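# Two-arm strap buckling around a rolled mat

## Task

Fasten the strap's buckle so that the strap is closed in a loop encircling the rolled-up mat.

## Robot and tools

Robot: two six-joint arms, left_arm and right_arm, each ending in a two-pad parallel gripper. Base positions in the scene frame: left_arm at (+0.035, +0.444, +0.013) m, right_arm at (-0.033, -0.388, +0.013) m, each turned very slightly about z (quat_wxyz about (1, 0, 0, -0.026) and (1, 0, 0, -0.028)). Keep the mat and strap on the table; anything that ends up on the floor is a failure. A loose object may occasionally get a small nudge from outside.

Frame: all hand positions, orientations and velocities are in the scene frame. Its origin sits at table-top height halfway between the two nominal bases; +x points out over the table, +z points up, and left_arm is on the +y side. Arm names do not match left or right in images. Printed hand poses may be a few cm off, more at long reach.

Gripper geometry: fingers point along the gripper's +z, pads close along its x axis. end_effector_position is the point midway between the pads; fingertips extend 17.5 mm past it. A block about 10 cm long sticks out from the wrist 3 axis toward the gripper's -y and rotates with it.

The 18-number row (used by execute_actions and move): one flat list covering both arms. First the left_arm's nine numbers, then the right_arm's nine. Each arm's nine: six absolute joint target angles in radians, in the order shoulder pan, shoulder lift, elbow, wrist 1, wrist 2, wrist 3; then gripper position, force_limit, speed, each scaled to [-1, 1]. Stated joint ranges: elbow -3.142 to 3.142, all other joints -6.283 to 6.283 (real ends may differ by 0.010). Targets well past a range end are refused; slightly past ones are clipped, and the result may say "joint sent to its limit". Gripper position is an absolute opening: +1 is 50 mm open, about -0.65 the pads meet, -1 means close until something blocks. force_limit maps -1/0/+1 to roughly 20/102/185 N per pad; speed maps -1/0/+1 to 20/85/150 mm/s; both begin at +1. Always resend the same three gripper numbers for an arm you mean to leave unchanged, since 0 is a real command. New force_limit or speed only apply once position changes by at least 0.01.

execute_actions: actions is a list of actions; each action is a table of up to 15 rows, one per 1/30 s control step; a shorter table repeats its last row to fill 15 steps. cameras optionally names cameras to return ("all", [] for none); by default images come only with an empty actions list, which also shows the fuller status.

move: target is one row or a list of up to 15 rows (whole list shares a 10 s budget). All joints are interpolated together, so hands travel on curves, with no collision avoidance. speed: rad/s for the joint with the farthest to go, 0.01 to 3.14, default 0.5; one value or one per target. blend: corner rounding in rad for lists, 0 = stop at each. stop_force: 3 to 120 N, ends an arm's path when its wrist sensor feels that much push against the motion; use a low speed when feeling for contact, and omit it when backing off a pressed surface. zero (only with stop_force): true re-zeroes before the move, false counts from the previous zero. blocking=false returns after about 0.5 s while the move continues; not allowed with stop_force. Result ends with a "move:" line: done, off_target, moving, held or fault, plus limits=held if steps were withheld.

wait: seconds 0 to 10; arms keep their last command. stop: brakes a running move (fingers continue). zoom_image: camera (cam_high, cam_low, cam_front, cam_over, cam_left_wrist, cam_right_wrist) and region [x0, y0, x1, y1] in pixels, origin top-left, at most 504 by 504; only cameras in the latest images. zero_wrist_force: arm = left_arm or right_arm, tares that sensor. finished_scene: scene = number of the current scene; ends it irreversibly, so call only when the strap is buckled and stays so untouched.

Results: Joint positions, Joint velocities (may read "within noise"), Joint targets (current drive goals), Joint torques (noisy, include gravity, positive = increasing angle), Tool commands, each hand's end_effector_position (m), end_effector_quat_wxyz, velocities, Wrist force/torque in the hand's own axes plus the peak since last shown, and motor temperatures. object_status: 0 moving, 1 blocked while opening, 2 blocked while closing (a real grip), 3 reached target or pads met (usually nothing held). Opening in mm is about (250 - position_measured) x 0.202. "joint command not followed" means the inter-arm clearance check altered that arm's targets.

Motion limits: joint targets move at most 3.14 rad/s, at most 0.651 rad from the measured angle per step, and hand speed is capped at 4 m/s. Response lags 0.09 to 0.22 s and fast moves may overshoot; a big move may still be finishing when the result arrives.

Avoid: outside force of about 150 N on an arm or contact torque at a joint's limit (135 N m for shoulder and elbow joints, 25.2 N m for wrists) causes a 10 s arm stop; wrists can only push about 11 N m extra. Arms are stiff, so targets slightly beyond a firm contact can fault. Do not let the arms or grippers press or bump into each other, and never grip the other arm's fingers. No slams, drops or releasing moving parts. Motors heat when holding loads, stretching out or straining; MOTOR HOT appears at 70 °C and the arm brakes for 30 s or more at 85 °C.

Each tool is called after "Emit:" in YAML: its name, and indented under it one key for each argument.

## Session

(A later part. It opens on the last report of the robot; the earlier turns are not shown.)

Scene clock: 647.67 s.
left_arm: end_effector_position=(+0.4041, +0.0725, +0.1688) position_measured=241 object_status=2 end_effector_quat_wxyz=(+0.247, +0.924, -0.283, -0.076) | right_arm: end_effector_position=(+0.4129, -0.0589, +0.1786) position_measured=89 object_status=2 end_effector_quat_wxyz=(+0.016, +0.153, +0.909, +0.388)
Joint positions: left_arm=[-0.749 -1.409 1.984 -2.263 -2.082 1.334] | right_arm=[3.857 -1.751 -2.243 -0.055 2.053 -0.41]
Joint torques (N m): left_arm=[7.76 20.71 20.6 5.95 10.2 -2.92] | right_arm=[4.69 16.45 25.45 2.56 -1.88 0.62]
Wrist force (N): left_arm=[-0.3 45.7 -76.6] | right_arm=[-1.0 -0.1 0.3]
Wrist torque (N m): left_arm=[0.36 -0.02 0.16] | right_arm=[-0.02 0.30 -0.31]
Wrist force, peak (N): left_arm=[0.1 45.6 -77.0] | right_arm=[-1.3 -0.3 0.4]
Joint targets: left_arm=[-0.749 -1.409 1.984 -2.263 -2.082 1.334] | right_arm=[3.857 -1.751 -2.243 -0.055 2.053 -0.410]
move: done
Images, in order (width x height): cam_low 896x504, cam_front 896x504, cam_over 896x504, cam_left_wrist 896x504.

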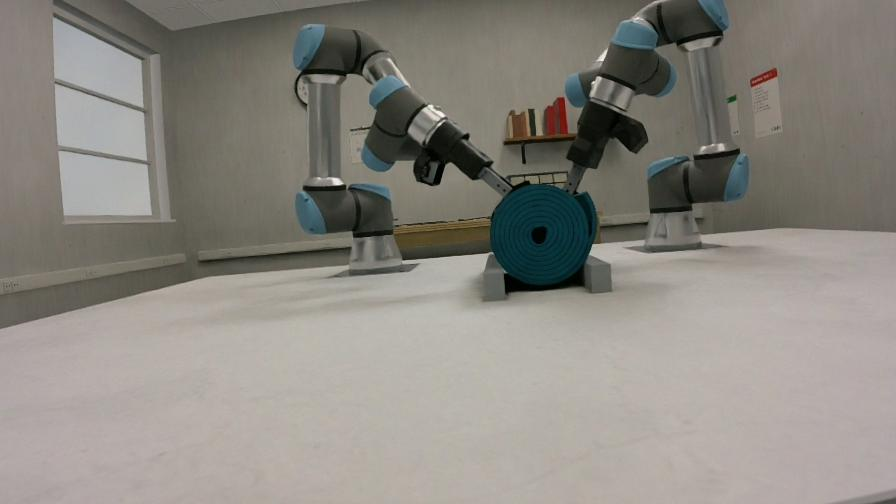

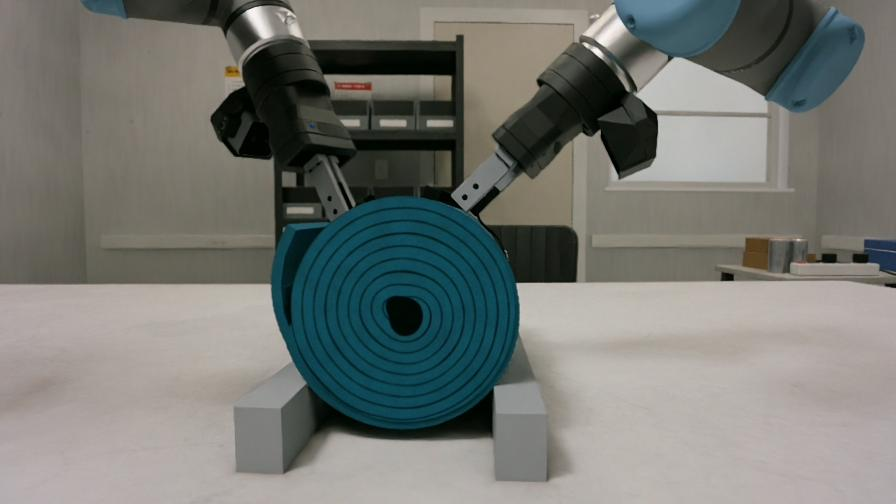

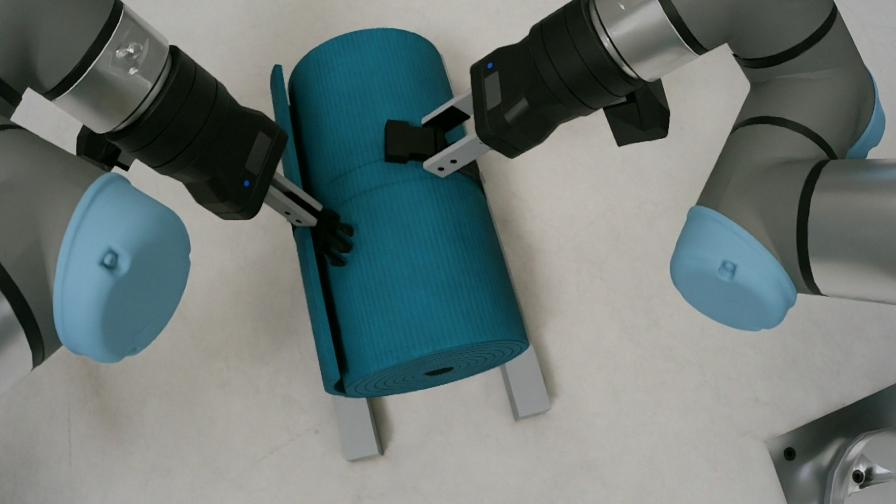

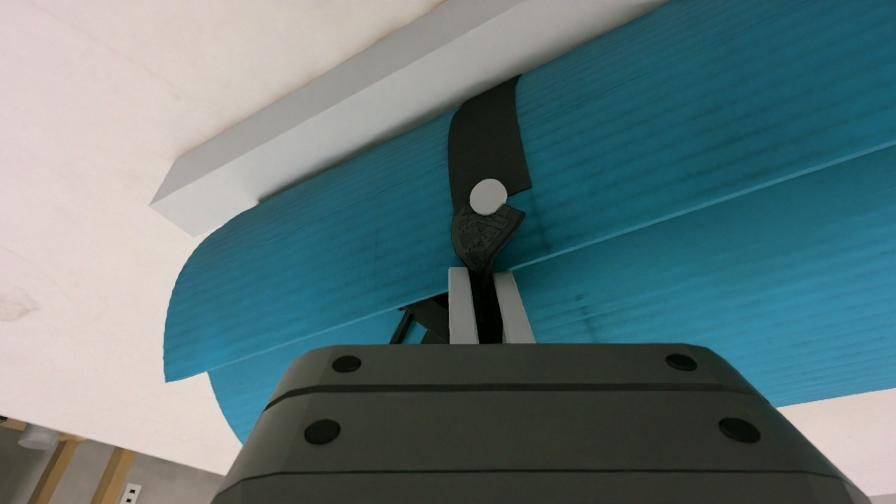

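Emit:
move:
  target: [-0.749, -1.409, 1.984, -2.263, -2.082, 1.334, 1, 0, -1, 3.857, -1.751, -2.243, -0.055, 2.053, -0.410, -1, 0, -0.8]
  speed: 0.1
  cameras: ["cam_left_wrist", "cam_over", "cam_front"]

Emit:
zoom_image:
  camera: "cam_left_wrist"
  region: [330, 80, 640, 360]

Emit:
zoom_image:
  camera: "cam_over"
  region: [200, 100, 440, 270]

Emit:
zoom_image:
  camera: "cam_front"
  region: [250, 120, 450, 260]

Scene clock: 654.27 s.
left_arm: end_effector_position=(+0.4040, +0.0726, +0.1686) position_measured=3 object_status=0 end_effector_quat_wxyz=(+0.247, +0.924, -0.283, -0.076) | right_arm: end_effector_position=(+0.4129, -0.0589, +0.1786) position_measured=89 object_status=2 end_effector_quat_wxyz=(+0.016, +0.153, +0.909, +0.388)
Joint positions: left_arm=[-0.749 -1.409 1.984 -2.263 -2.082 1.334] | right_arm=[3.857 -1.751 -2.243 -0.055 2.053 -0.41]
Joint torques (N m): left_arm=[-3.76 -34.12 -28.09 -4.81 -2.59 -1.36] | right_arm=[4.79 16.31 26.14 2.56 -1.79 0.49]
Wrist force (N): left_arm=[-0.6 -1.8 0.0] | right_arm=[-1.1 -0.2 0.3]
Wrist torque (N m): left_arm=[-0.24 0.12 -0.13] | right_arm=[-0.05 0.30 -0.32]
Wrist force, peak (N): left_arm=[-0.9 46.6 -79.7] | right_arm=[-1.3 -0.2 0.2]
Joint targets: left_arm=[-0.749 -1.409 1.984 -2.263 -2.082 1.334] | right_arm=[3.857 -1.751 -2.243 -0.055 2.053 -0.410]
move: done
Images, in order (width x height): cam_front 896x504, cam_over 896x504, cam_left_wrist 896x504.

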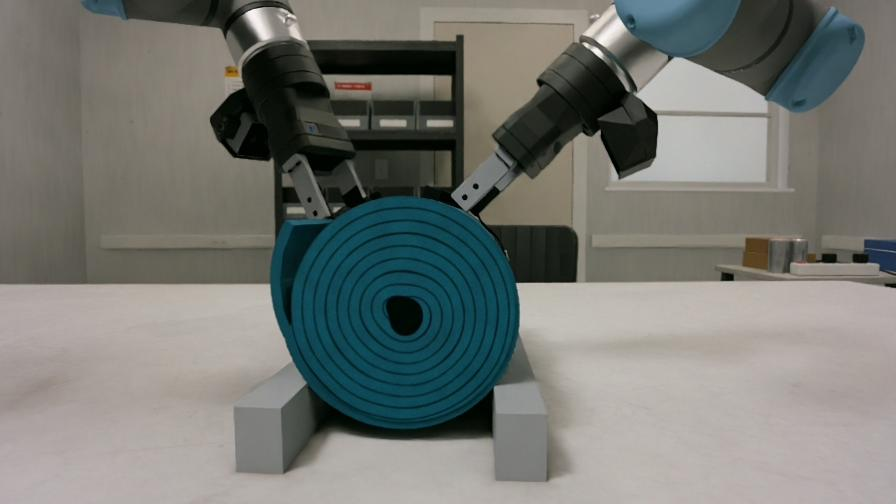

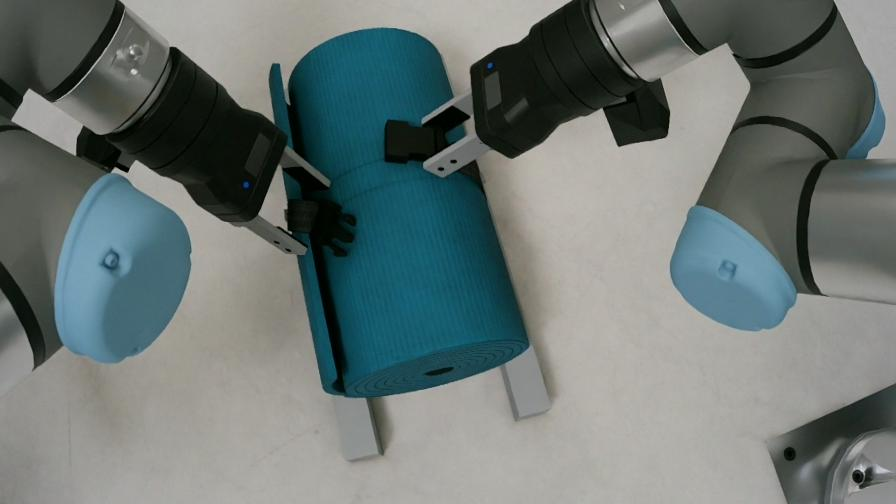

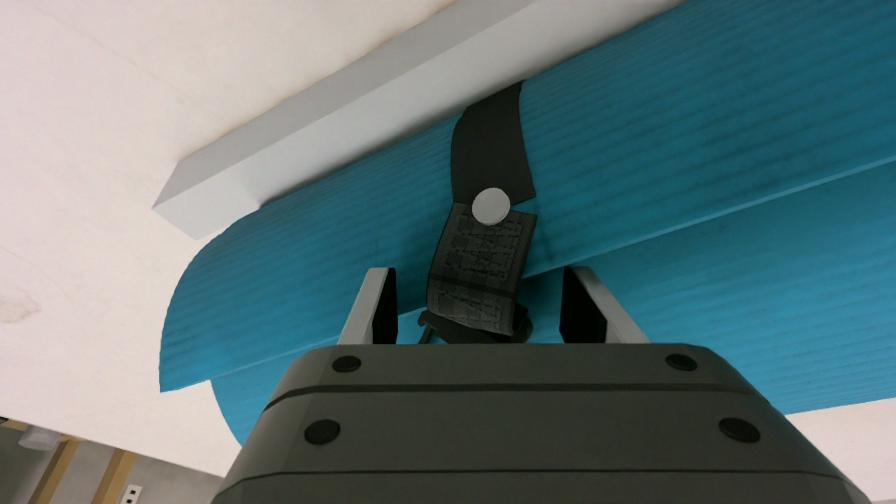

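Scaled by 1.626.

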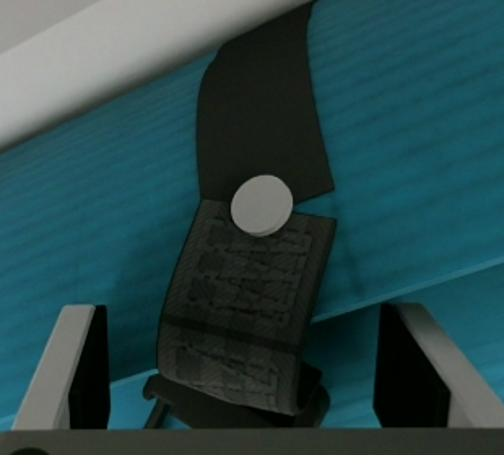

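Scaled by 2.100.

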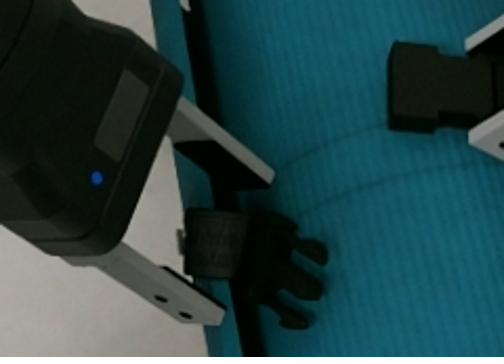

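Scaled by 2.520.

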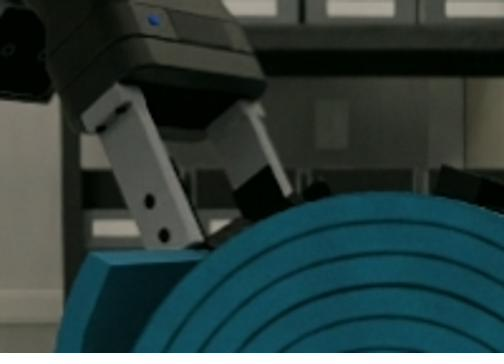

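Emit:
move:
  target: [-0.7596, -1.4164, 1.9759, -2.2539, -2.0812, 1.3215, 1, 0, -1, 3.857, -1.751, -2.243, -0.055, 2.053, -0.410, -1, 0, -0.8]
  speed: 0.1

Emit:
move:
  target: [-0.7686, -1.4046, 1.9870, -2.2818, -2.0799, 1.3111, 1, 0, -1, 3.857, -1.751, -2.243, -0.055, 2.053, -0.410, -1, 0, -0.8]
  speed: 0.03
  stop_force: 6
  cameras: ["cam_left_wrist", "cam_over", "cam_front"]

Emit:
zoom_image:
  camera: "cam_left_wrist"
  region: [330, 80, 640, 360]

Emit:
zoom_image:
  camera: "cam_over"
  region: [200, 100, 440, 270]

Emit:
zoom_image:
  camera: "cam_front"
  region: [250, 120, 450, 260]

Scene clock: 684.03 s.
left_arm: end_effector_position=(+0.4012, +0.0677, +0.1750) position_measured=3 object_status=3 end_effector_quat_wxyz=(+0.248, +0.924, -0.283, -0.076) | right_arm: end_effector_position=(+0.4129, -0.0589, +0.1786) position_measured=89 object_status=2 end_effector_quat_wxyz=(+0.016, +0.153, +0.909, +0.388)
Joint positions: left_arm=[-0.76 -1.417 1.976 -2.254 -2.081 1.321] | right_arm=[3.857 -1.751 -2.243 -0.055 2.053 -0.41]
Joint torques (N m): left_arm=[5.7 -29.94 -19.59 -2.81 0.41 0.18] | right_arm=[3.76 16.85 25.32 2.64 -1.9 0.41]
Wrist force (N): left_arm=[-0.9 -1.9 0.5] | right_arm=[-1.1 0.0 0.4]
Wrist torque (N m): left_arm=[-0.24 0.16 -0.06] | right_arm=[-0.03 0.31 -0.31]
Wrist force, peak (N): left_arm=[-1.0 -2.4 0.2] | right_arm=[-1.3 -0.2 0.4]
Joint targets: left_arm=[-0.760 -1.416 1.976 -2.254 -2.081 1.321] | right_arm=[3.857 -1.751 -2.243 -0.055 2.053 -0.410]
move: done

Scene clock: 685.67 s.
left_arm: end_effector_position=(+0.3998, +0.0653, +0.1701) position_measured=3 object_status=3 end_effector_quat_wxyz=(+0.248, +0.924, -0.283, -0.076) | right_arm: end_effector_position=(+0.4129, -0.0589, +0.1786) position_measured=89 object_status=2 end_effector_quat_wxyz=(+0.016, +0.153, +0.909, +0.388)
Joint positions: left_arm=[-0.765 -1.409 1.983 -2.271 -2.08 1.315] | right_arm=[3.857 -1.751 -2.243 -0.055 2.053 -0.41]
Joint torques (N m): left_arm=[7.25 -36.67 -26.42 -0.42 -2.36 2.61] | right_arm=[4.61 16.87 25.83 2.71 -1.85 0.37]
Wrist force (N): left_arm=[-0.4 -0.1 -5.5] | right_arm=[-1.2 -0.2 0.4]
Wrist torque (N m): left_arm=[-0.27 0.13 -0.11] | right_arm=[-0.05 0.32 -0.32]
Wrist force, peak (N): left_arm=[-1.7 -0.2 -11.0] | right_arm=[-1.2 -0.1 0.3]
Joint targets: left_arm=[-0.765 -1.409 1.983 -2.271 -2.080 1.315] | right_arm=[3.857 -1.751 -2.243 -0.055 2.053 -0.410]
move: contact (left_arm); left_arm: the wrist 1 is farthest, 0.011 rad from its target
Images, in order (width x height): cam_front 896x504, cam_over 896x504, cam_left_wrist 896x504.

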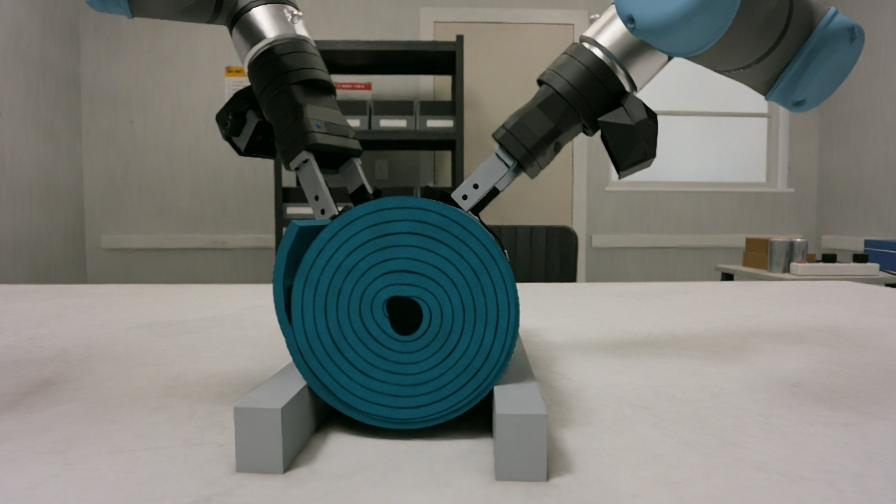

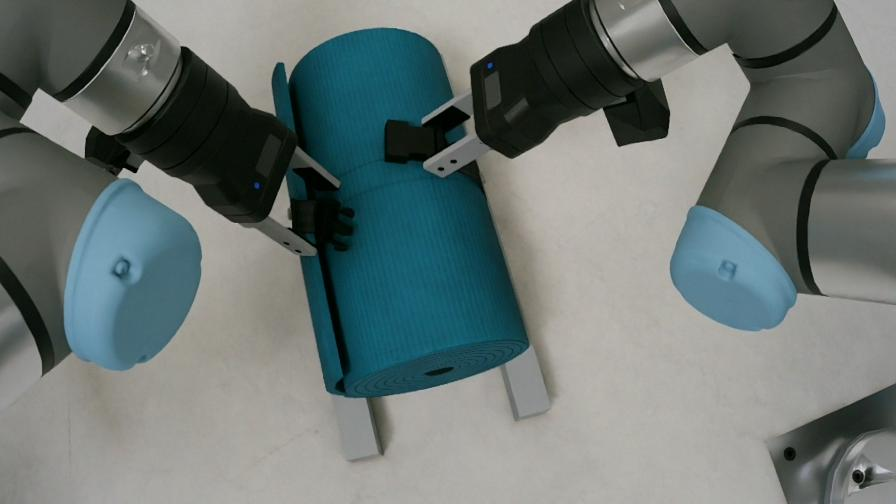

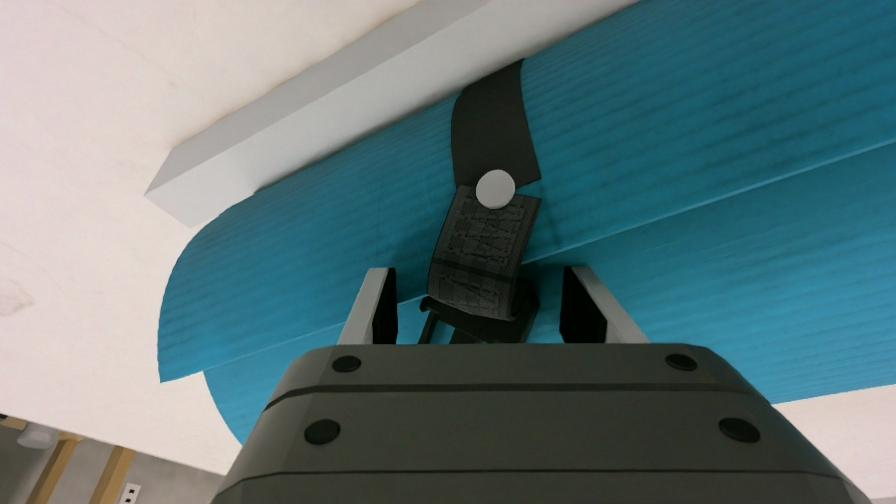

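Scaled by 1.626.

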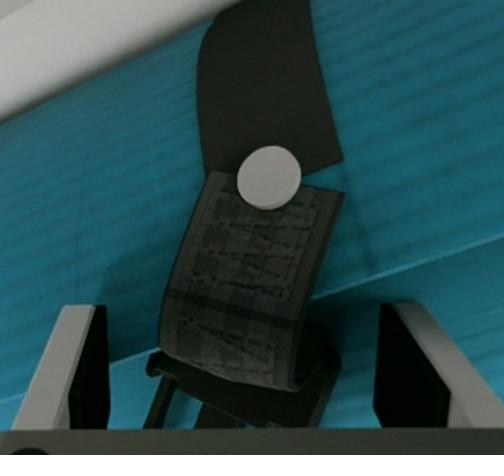

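Scaled by 2.100.

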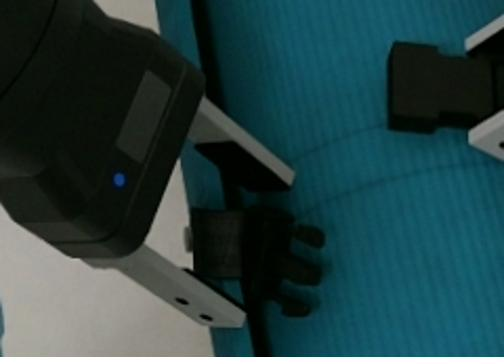

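Scaled by 2.520.

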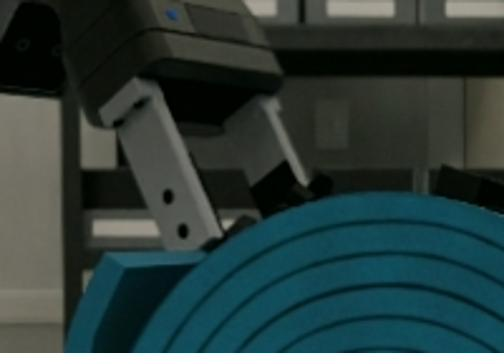

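Emit:
move:
  target: [-0.765, -1.409, 1.983, -2.271, -2.080, 1.315, -1, -0.6, -1, 3.857, -1.751, -2.243, -0.055, 2.053, -0.410, -1, 0, -0.8]
  speed: 0.03
  cameras: ["cam_left_wrist", "cam_over", "cam_front"]

Emit:
zoom_image:
  camera: "cam_left_wrist"
  region: [330, 80, 640, 360]

Emit:
zoom_image:
  camera: "cam_over"
  region: [200, 100, 440, 270]

Emit:
zoom_image:
  camera: "cam_front"
  region: [250, 120, 450, 260]

Scene clock: 698.30 s.
left_arm: end_effector_position=(+0.3999, +0.0655, +0.1699) position_measured=151 object_status=2 end_effector_quat_wxyz=(+0.247, +0.924, -0.283, -0.076) | right_arm: end_effector_position=(+0.4129, -0.0589, +0.1786) position_measured=89 object_status=2 end_effector_quat_wxyz=(+0.016, +0.153, +0.909, +0.388)
Joint positions: left_arm=[-0.765 -1.409 1.983 -2.271 -2.08 1.315] | right_arm=[3.857 -1.751 -2.243 -0.055 2.053 -0.41]
Joint torques (N m): left_arm=[-5.77 -8.06 -10.04 -1.18 1.63 -2.27] | right_arm=[3.71 16.26 25.91 2.78 -1.81 0.15]
Wrist force (N): left_arm=[-12.7 3.7 -57.7] | right_arm=[-1.1 -0.2 0.5]
Wrist torque (N m): left_arm=[-0.21 -0.47 -0.21] | right_arm=[-0.04 0.29 -0.31]
Wrist force, peak (N): left_arm=[-12.6 3.8 -57.9] | right_arm=[-1.2 -0.1 0.3]
Joint targets: left_arm=[-0.765 -1.409 1.983 -2.271 -2.080 1.315] | right_arm=[3.857 -1.751 -2.243 -0.055 2.053 -0.410]
move: done
Images, in order (width x height): cam_front 896x504, cam_over 896x504, cam_left_wrist 896x504.

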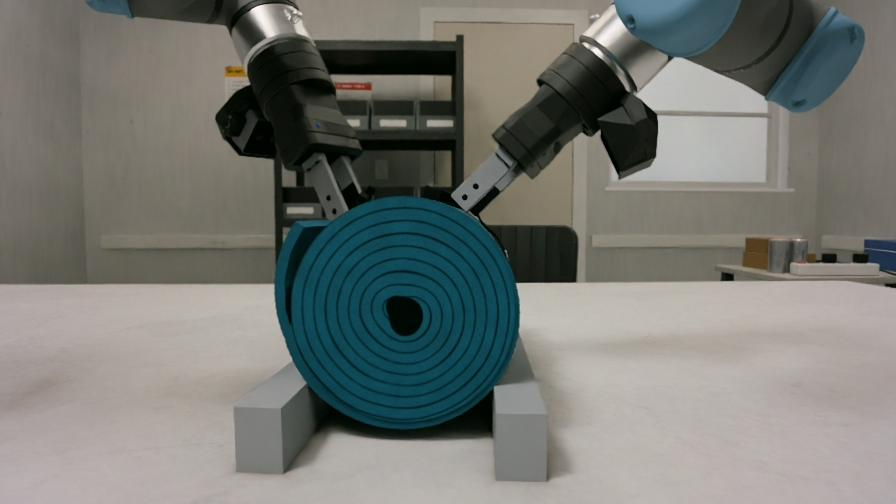

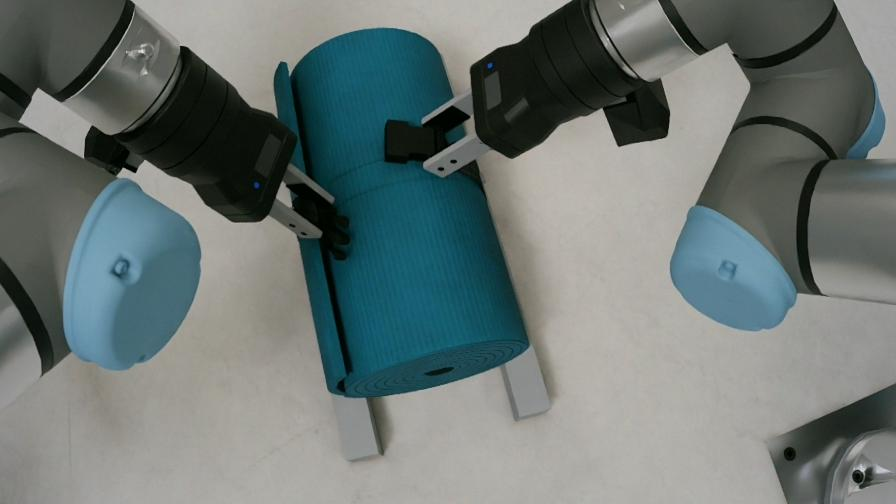

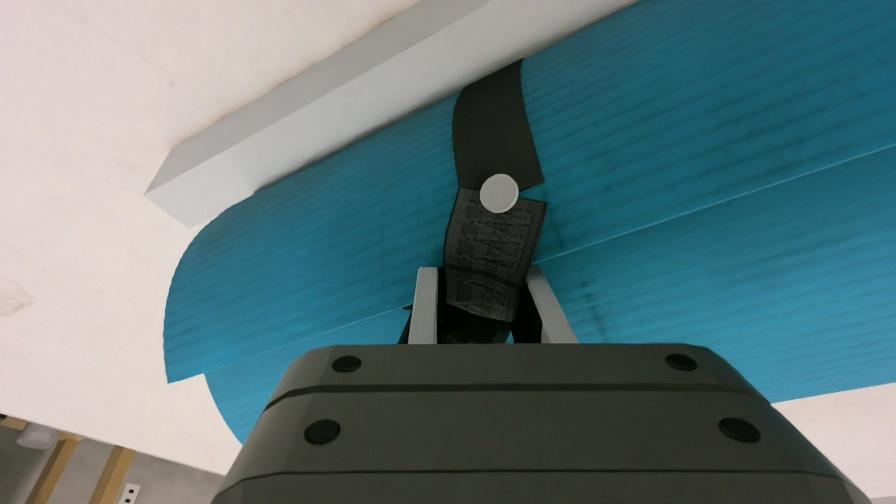

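Scaled by 1.626.

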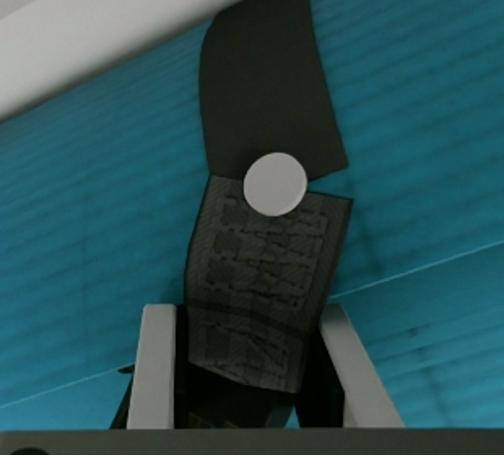

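Scaled by 2.100.

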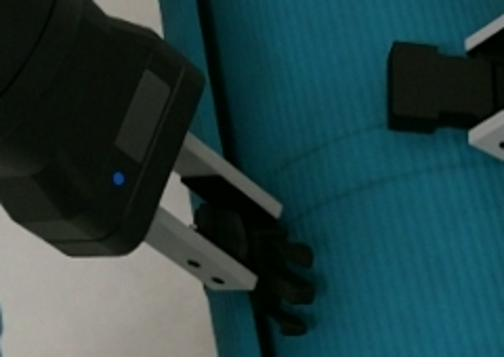

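Scaled by 2.520.

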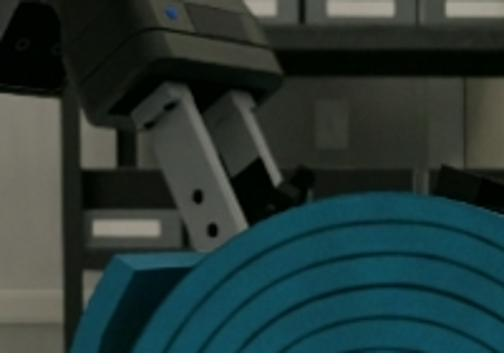

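Emit:
move:
  target: [-0.765, -1.409, 1.983, -2.271, -2.080, 1.315, 1, -0.6, -1, 3.857, -1.751, -2.243, -0.055, 2.053, -0.410, -1, 0, -0.8]
  speed: 0.1

Emit:
move:
  target: [-0.7753, -1.4191, 1.9710, -2.2551, -2.0791, 1.3034, 1, -0.6, -1, 3.857, -1.751, -2.243, -0.055, 2.053, -0.410, -1, 0, -0.8]
  speed: 0.1
  cameras: ["cam_left_wrist", "cam_over", "cam_front"]

Emit:
zoom_image:
  camera: "cam_left_wrist"
  region: [330, 80, 640, 360]

Emit:
zoom_image:
  camera: "cam_over"
  region: [200, 100, 440, 270]

Emit:
zoom_image:
  camera: "cam_front"
  region: [250, 120, 450, 260]

Scene clock: 728.17 s.
left_arm: end_effector_position=(+0.3998, +0.0655, +0.1698) position_measured=3 object_status=0 end_effector_quat_wxyz=(+0.247, +0.924, -0.283, -0.076) | right_arm: end_effector_position=(+0.4129, -0.0589, +0.1786) position_measured=89 object_status=2 end_effector_quat_wxyz=(+0.016, +0.153, +0.909, +0.388)
Joint positions: left_arm=[-0.765 -1.409 1.983 -2.271 -2.08 1.315] | right_arm=[3.857 -1.751 -2.243 -0.055 2.053 -0.41]
Joint torques (N m): left_arm=[-3.34 -32.75 -19.85 -1.75 -2.21 -2.21] | right_arm=[3.68 17.25 25.75 2.84 -1.83 0.04]
Wrist force (N): left_arm=[-3.7 -2.1 -5.4] | right_arm=[-1.0 -0.1 0.2]
Wrist torque (N m): left_arm=[-0.30 0.13 -0.05] | right_arm=[-0.04 0.29 -0.32]
Wrist force, peak (N): left_arm=[-12.7 3.9 -58.1] | right_arm=[-1.2 0.1 0.5]
Joint targets: left_arm=[-0.765 -1.409 1.983 -2.271 -2.080 1.315] | right_arm=[3.857 -1.751 -2.243 -0.055 2.053 -0.410]
move: done

Scene clock: 728.87 s.
left_arm: end_effector_position=(+0.3972, +0.0606, +0.1786) position_measured=3 object_status=3 end_effector_quat_wxyz=(+0.248, +0.924, -0.283, -0.076) | right_arm: end_effector_position=(+0.4129, -0.0589, +0.1786) position_measured=89 object_status=2 end_effector_quat_wxyz=(+0.016, +0.153, +0.909, +0.388)
Joint positions: left_arm=[-0.776 -1.419 1.971 -2.255 -2.079 1.303] | right_arm=[3.857 -1.751 -2.243 -0.055 2.053 -0.41]
Joint torques (N m): left_arm=[5.61 -28.51 -17.85 -4.08 0.45 -0.36] | right_arm=[4.09 16.67 25.55 2.86 -1.89 0.01]
Wrist force (N): left_arm=[-0.6 -1.8 0.8] | right_arm=[-1.1 -0.1 0.3]
Wrist torque (N m): left_arm=[-0.24 0.13 -0.07] | right_arm=[-0.03 0.29 -0.31]
Wrist force, peak (N): left_arm=[-3.4 -3.6 -5.4] | right_arm=[-1.2 -0.2 0.4]
Joint targets: left_arm=[-0.775 -1.419 1.971 -2.255 -2.079 1.303] | right_arm=[3.857 -1.751 -2.243 -0.055 2.053 -0.410]
move: done
Images, in order (width x height): cam_front 896x504, cam_over 896x504, cam_left_wrist 896x504.

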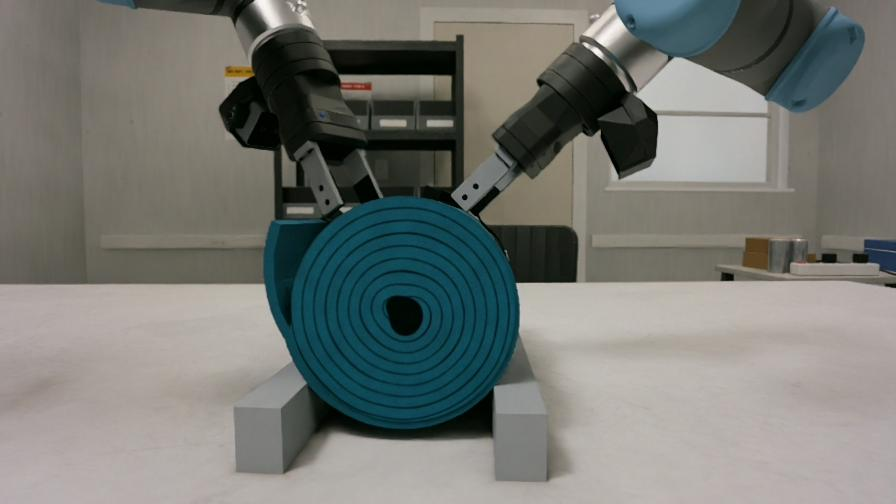

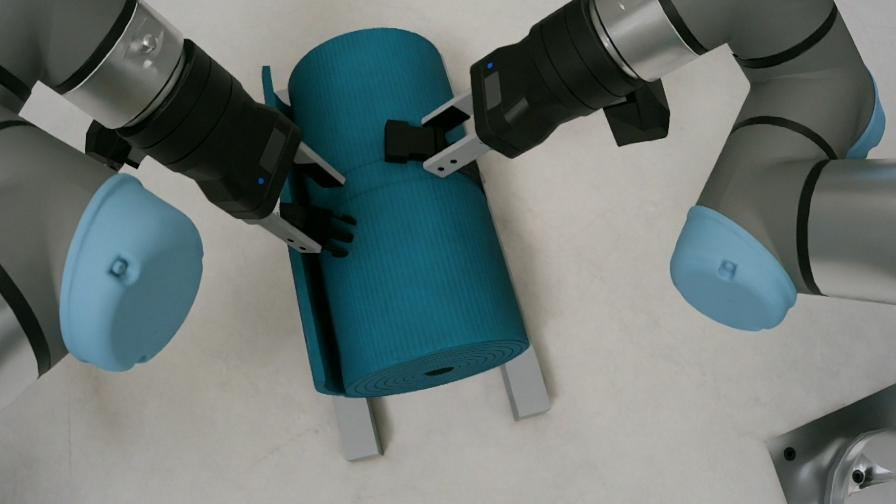

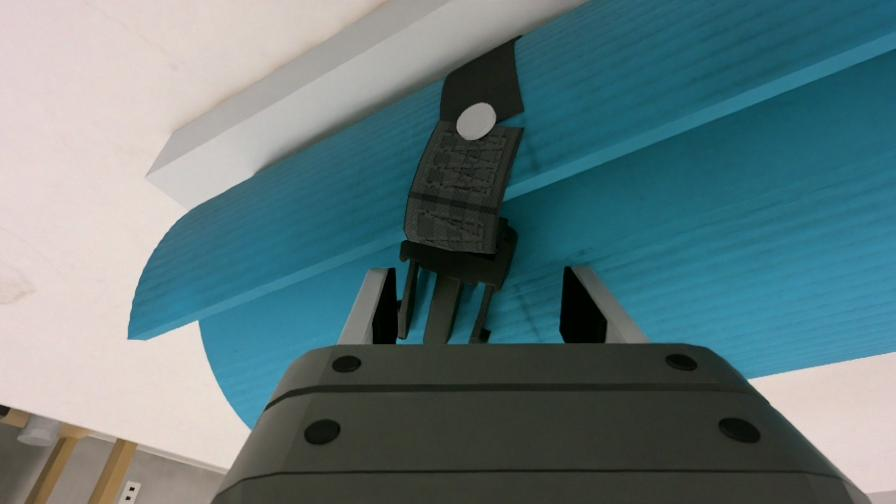

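Scaled by 1.626.

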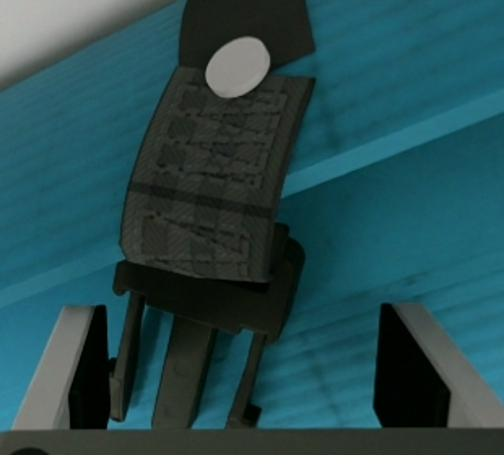

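Scaled by 2.100.

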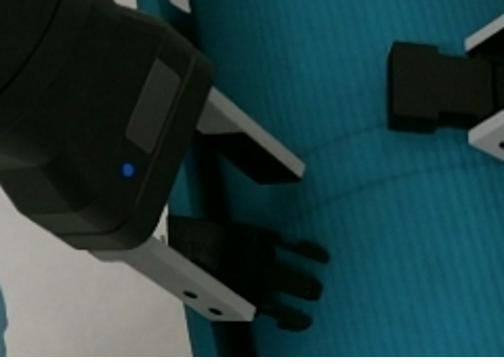

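Scaled by 2.520.

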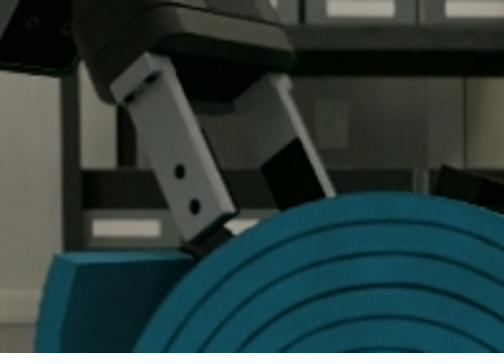

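Emit:
move:
  target:
    - [-0.7499, -1.4468, 1.9338, -2.1761, -2.0822, 1.3325, 1, -0.6, -1, 3.857, -1.751, -2.243, -0.055, 2.053, -0.410, -1, 0, -0.8]
    - [-0.9537, -1.5543, 1.9567, -2.1682, -1.7468, 0.7252, 1, -0.6, -1, 3.857, -1.751, -2.243, -0.055, 2.053, -0.410, -1, 0, -0.8]
  speed: 0.4
  blend: [0.05, 0]
  cameras: ["cam_left_wrist", "cam_over", "cam_front", "cam_low"]

Emit:
zoom_image:
  camera: "cam_left_wrist"
  region: [330, 80, 640, 360]

Emit:
zoom_image:
  camera: "cam_over"
  region: [200, 100, 440, 270]

Emit:
zoom_image:
  camera: "cam_low"
  region: [480, 145, 620, 225]

Scene clock: 991.47 s.
left_arm: end_effector_position=(+0.3853, +0.0557, +0.2156) position_measured=3 object_status=3 end_effector_quat_wxyz=(+0.130, +0.988, -0.088, -0.012) | right_arm: end_effector_position=(+0.4129, -0.0589, +0.1786) position_measured=89 object_status=2 end_effector_quat_wxyz=(+0.016, +0.153, +0.909, +0.388)
Joint positions: left_arm=[-0.954 -1.554 1.957 -2.168 -1.747 0.725] | right_arm=[3.857 -1.751 -2.243 -0.055 2.053 -0.41]
Joint torques (N m): left_arm=[7.74 -17.25 -28 -2.18 -0.34 -0.8] | right_arm=[3.76 16.57 25.67 2.93 -1.84 -0.04]
Wrist force (N): left_arm=[-0.6 -1.2 0.5] | right_arm=[-1.0 -0.1 0.3]
Wrist torque (N m): left_arm=[-0.16 0.10 -0.13] | right_arm=[-0.04 0.29 -0.31]
Wrist force, peak (N): left_arm=[-0.8 -2.2 3.0] | right_arm=[-1.2 -0.2 0.4]
Joint targets: left_arm=[-0.954 -1.554 1.957 -2.168 -1.747 0.725] | right_arm=[3.857 -1.751 -2.243 -0.055 2.053 -0.410]
move: done; blend cut to 0.0395 rad at target 1
Images, in order (width x height): cam_low 896x504, cam_front 896x504, cam_over 896x504, cam_left_wrist 896x504.

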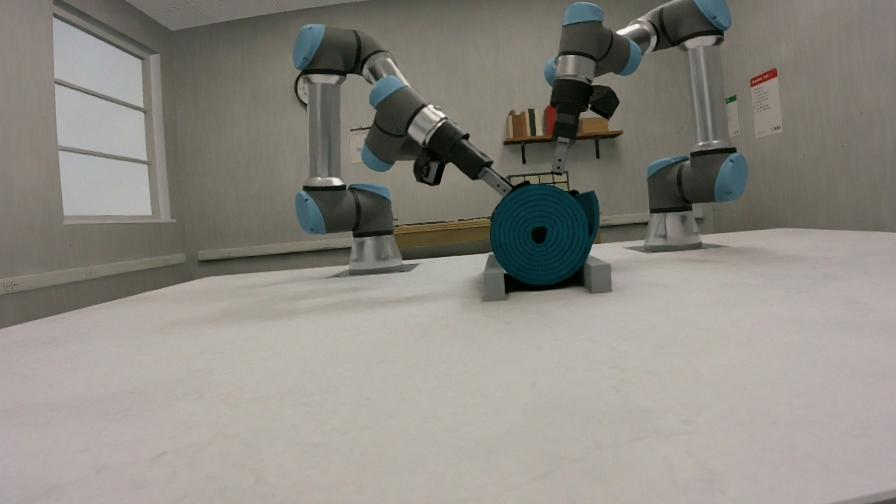

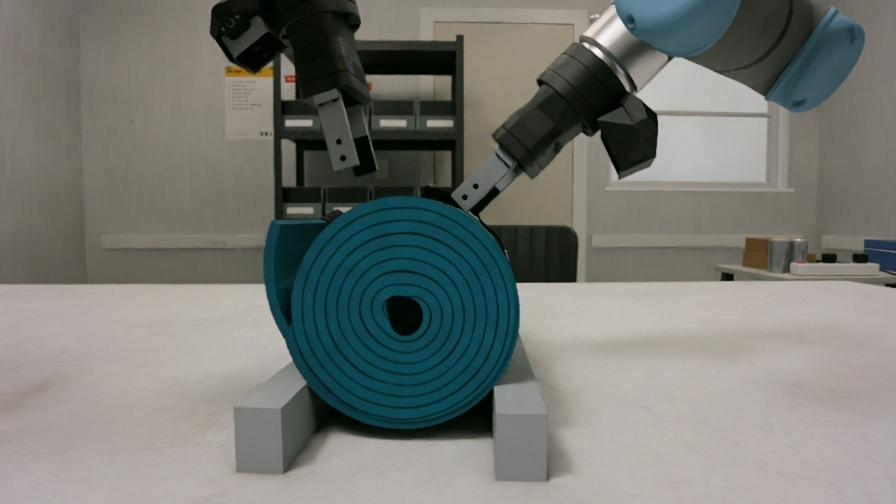

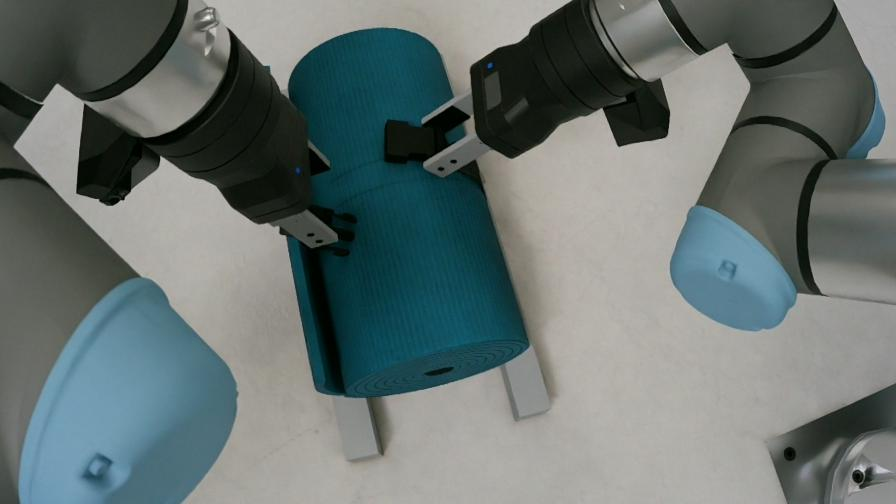

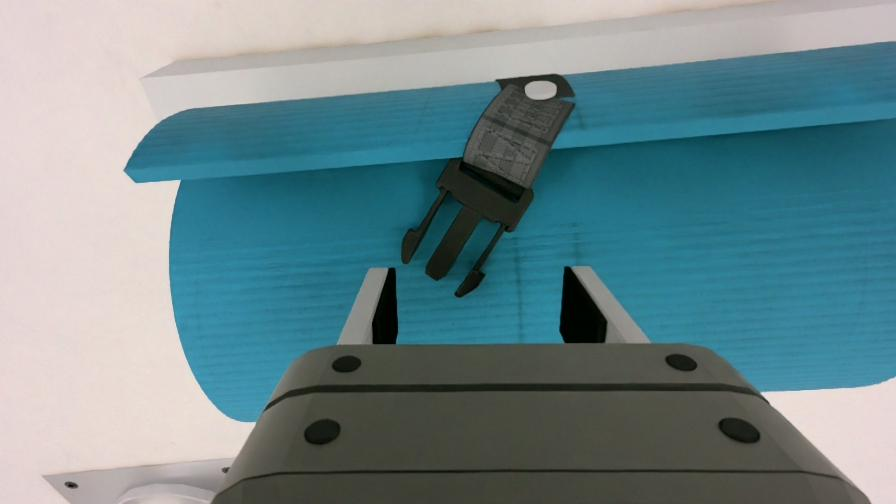

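Scaled by 1.626.

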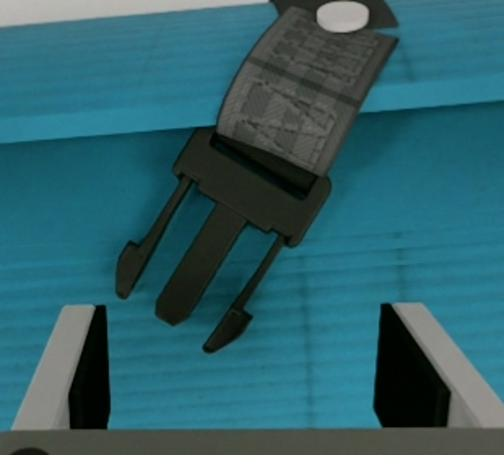

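Scaled by 2.100.

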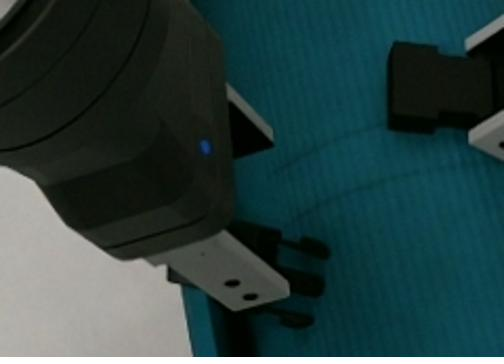

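Scaled by 3.600.

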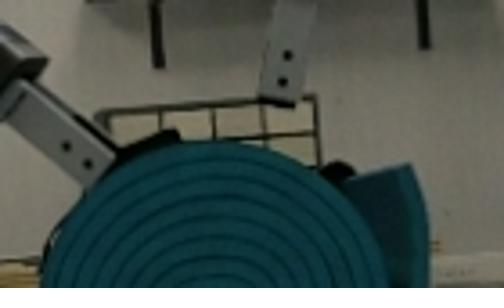

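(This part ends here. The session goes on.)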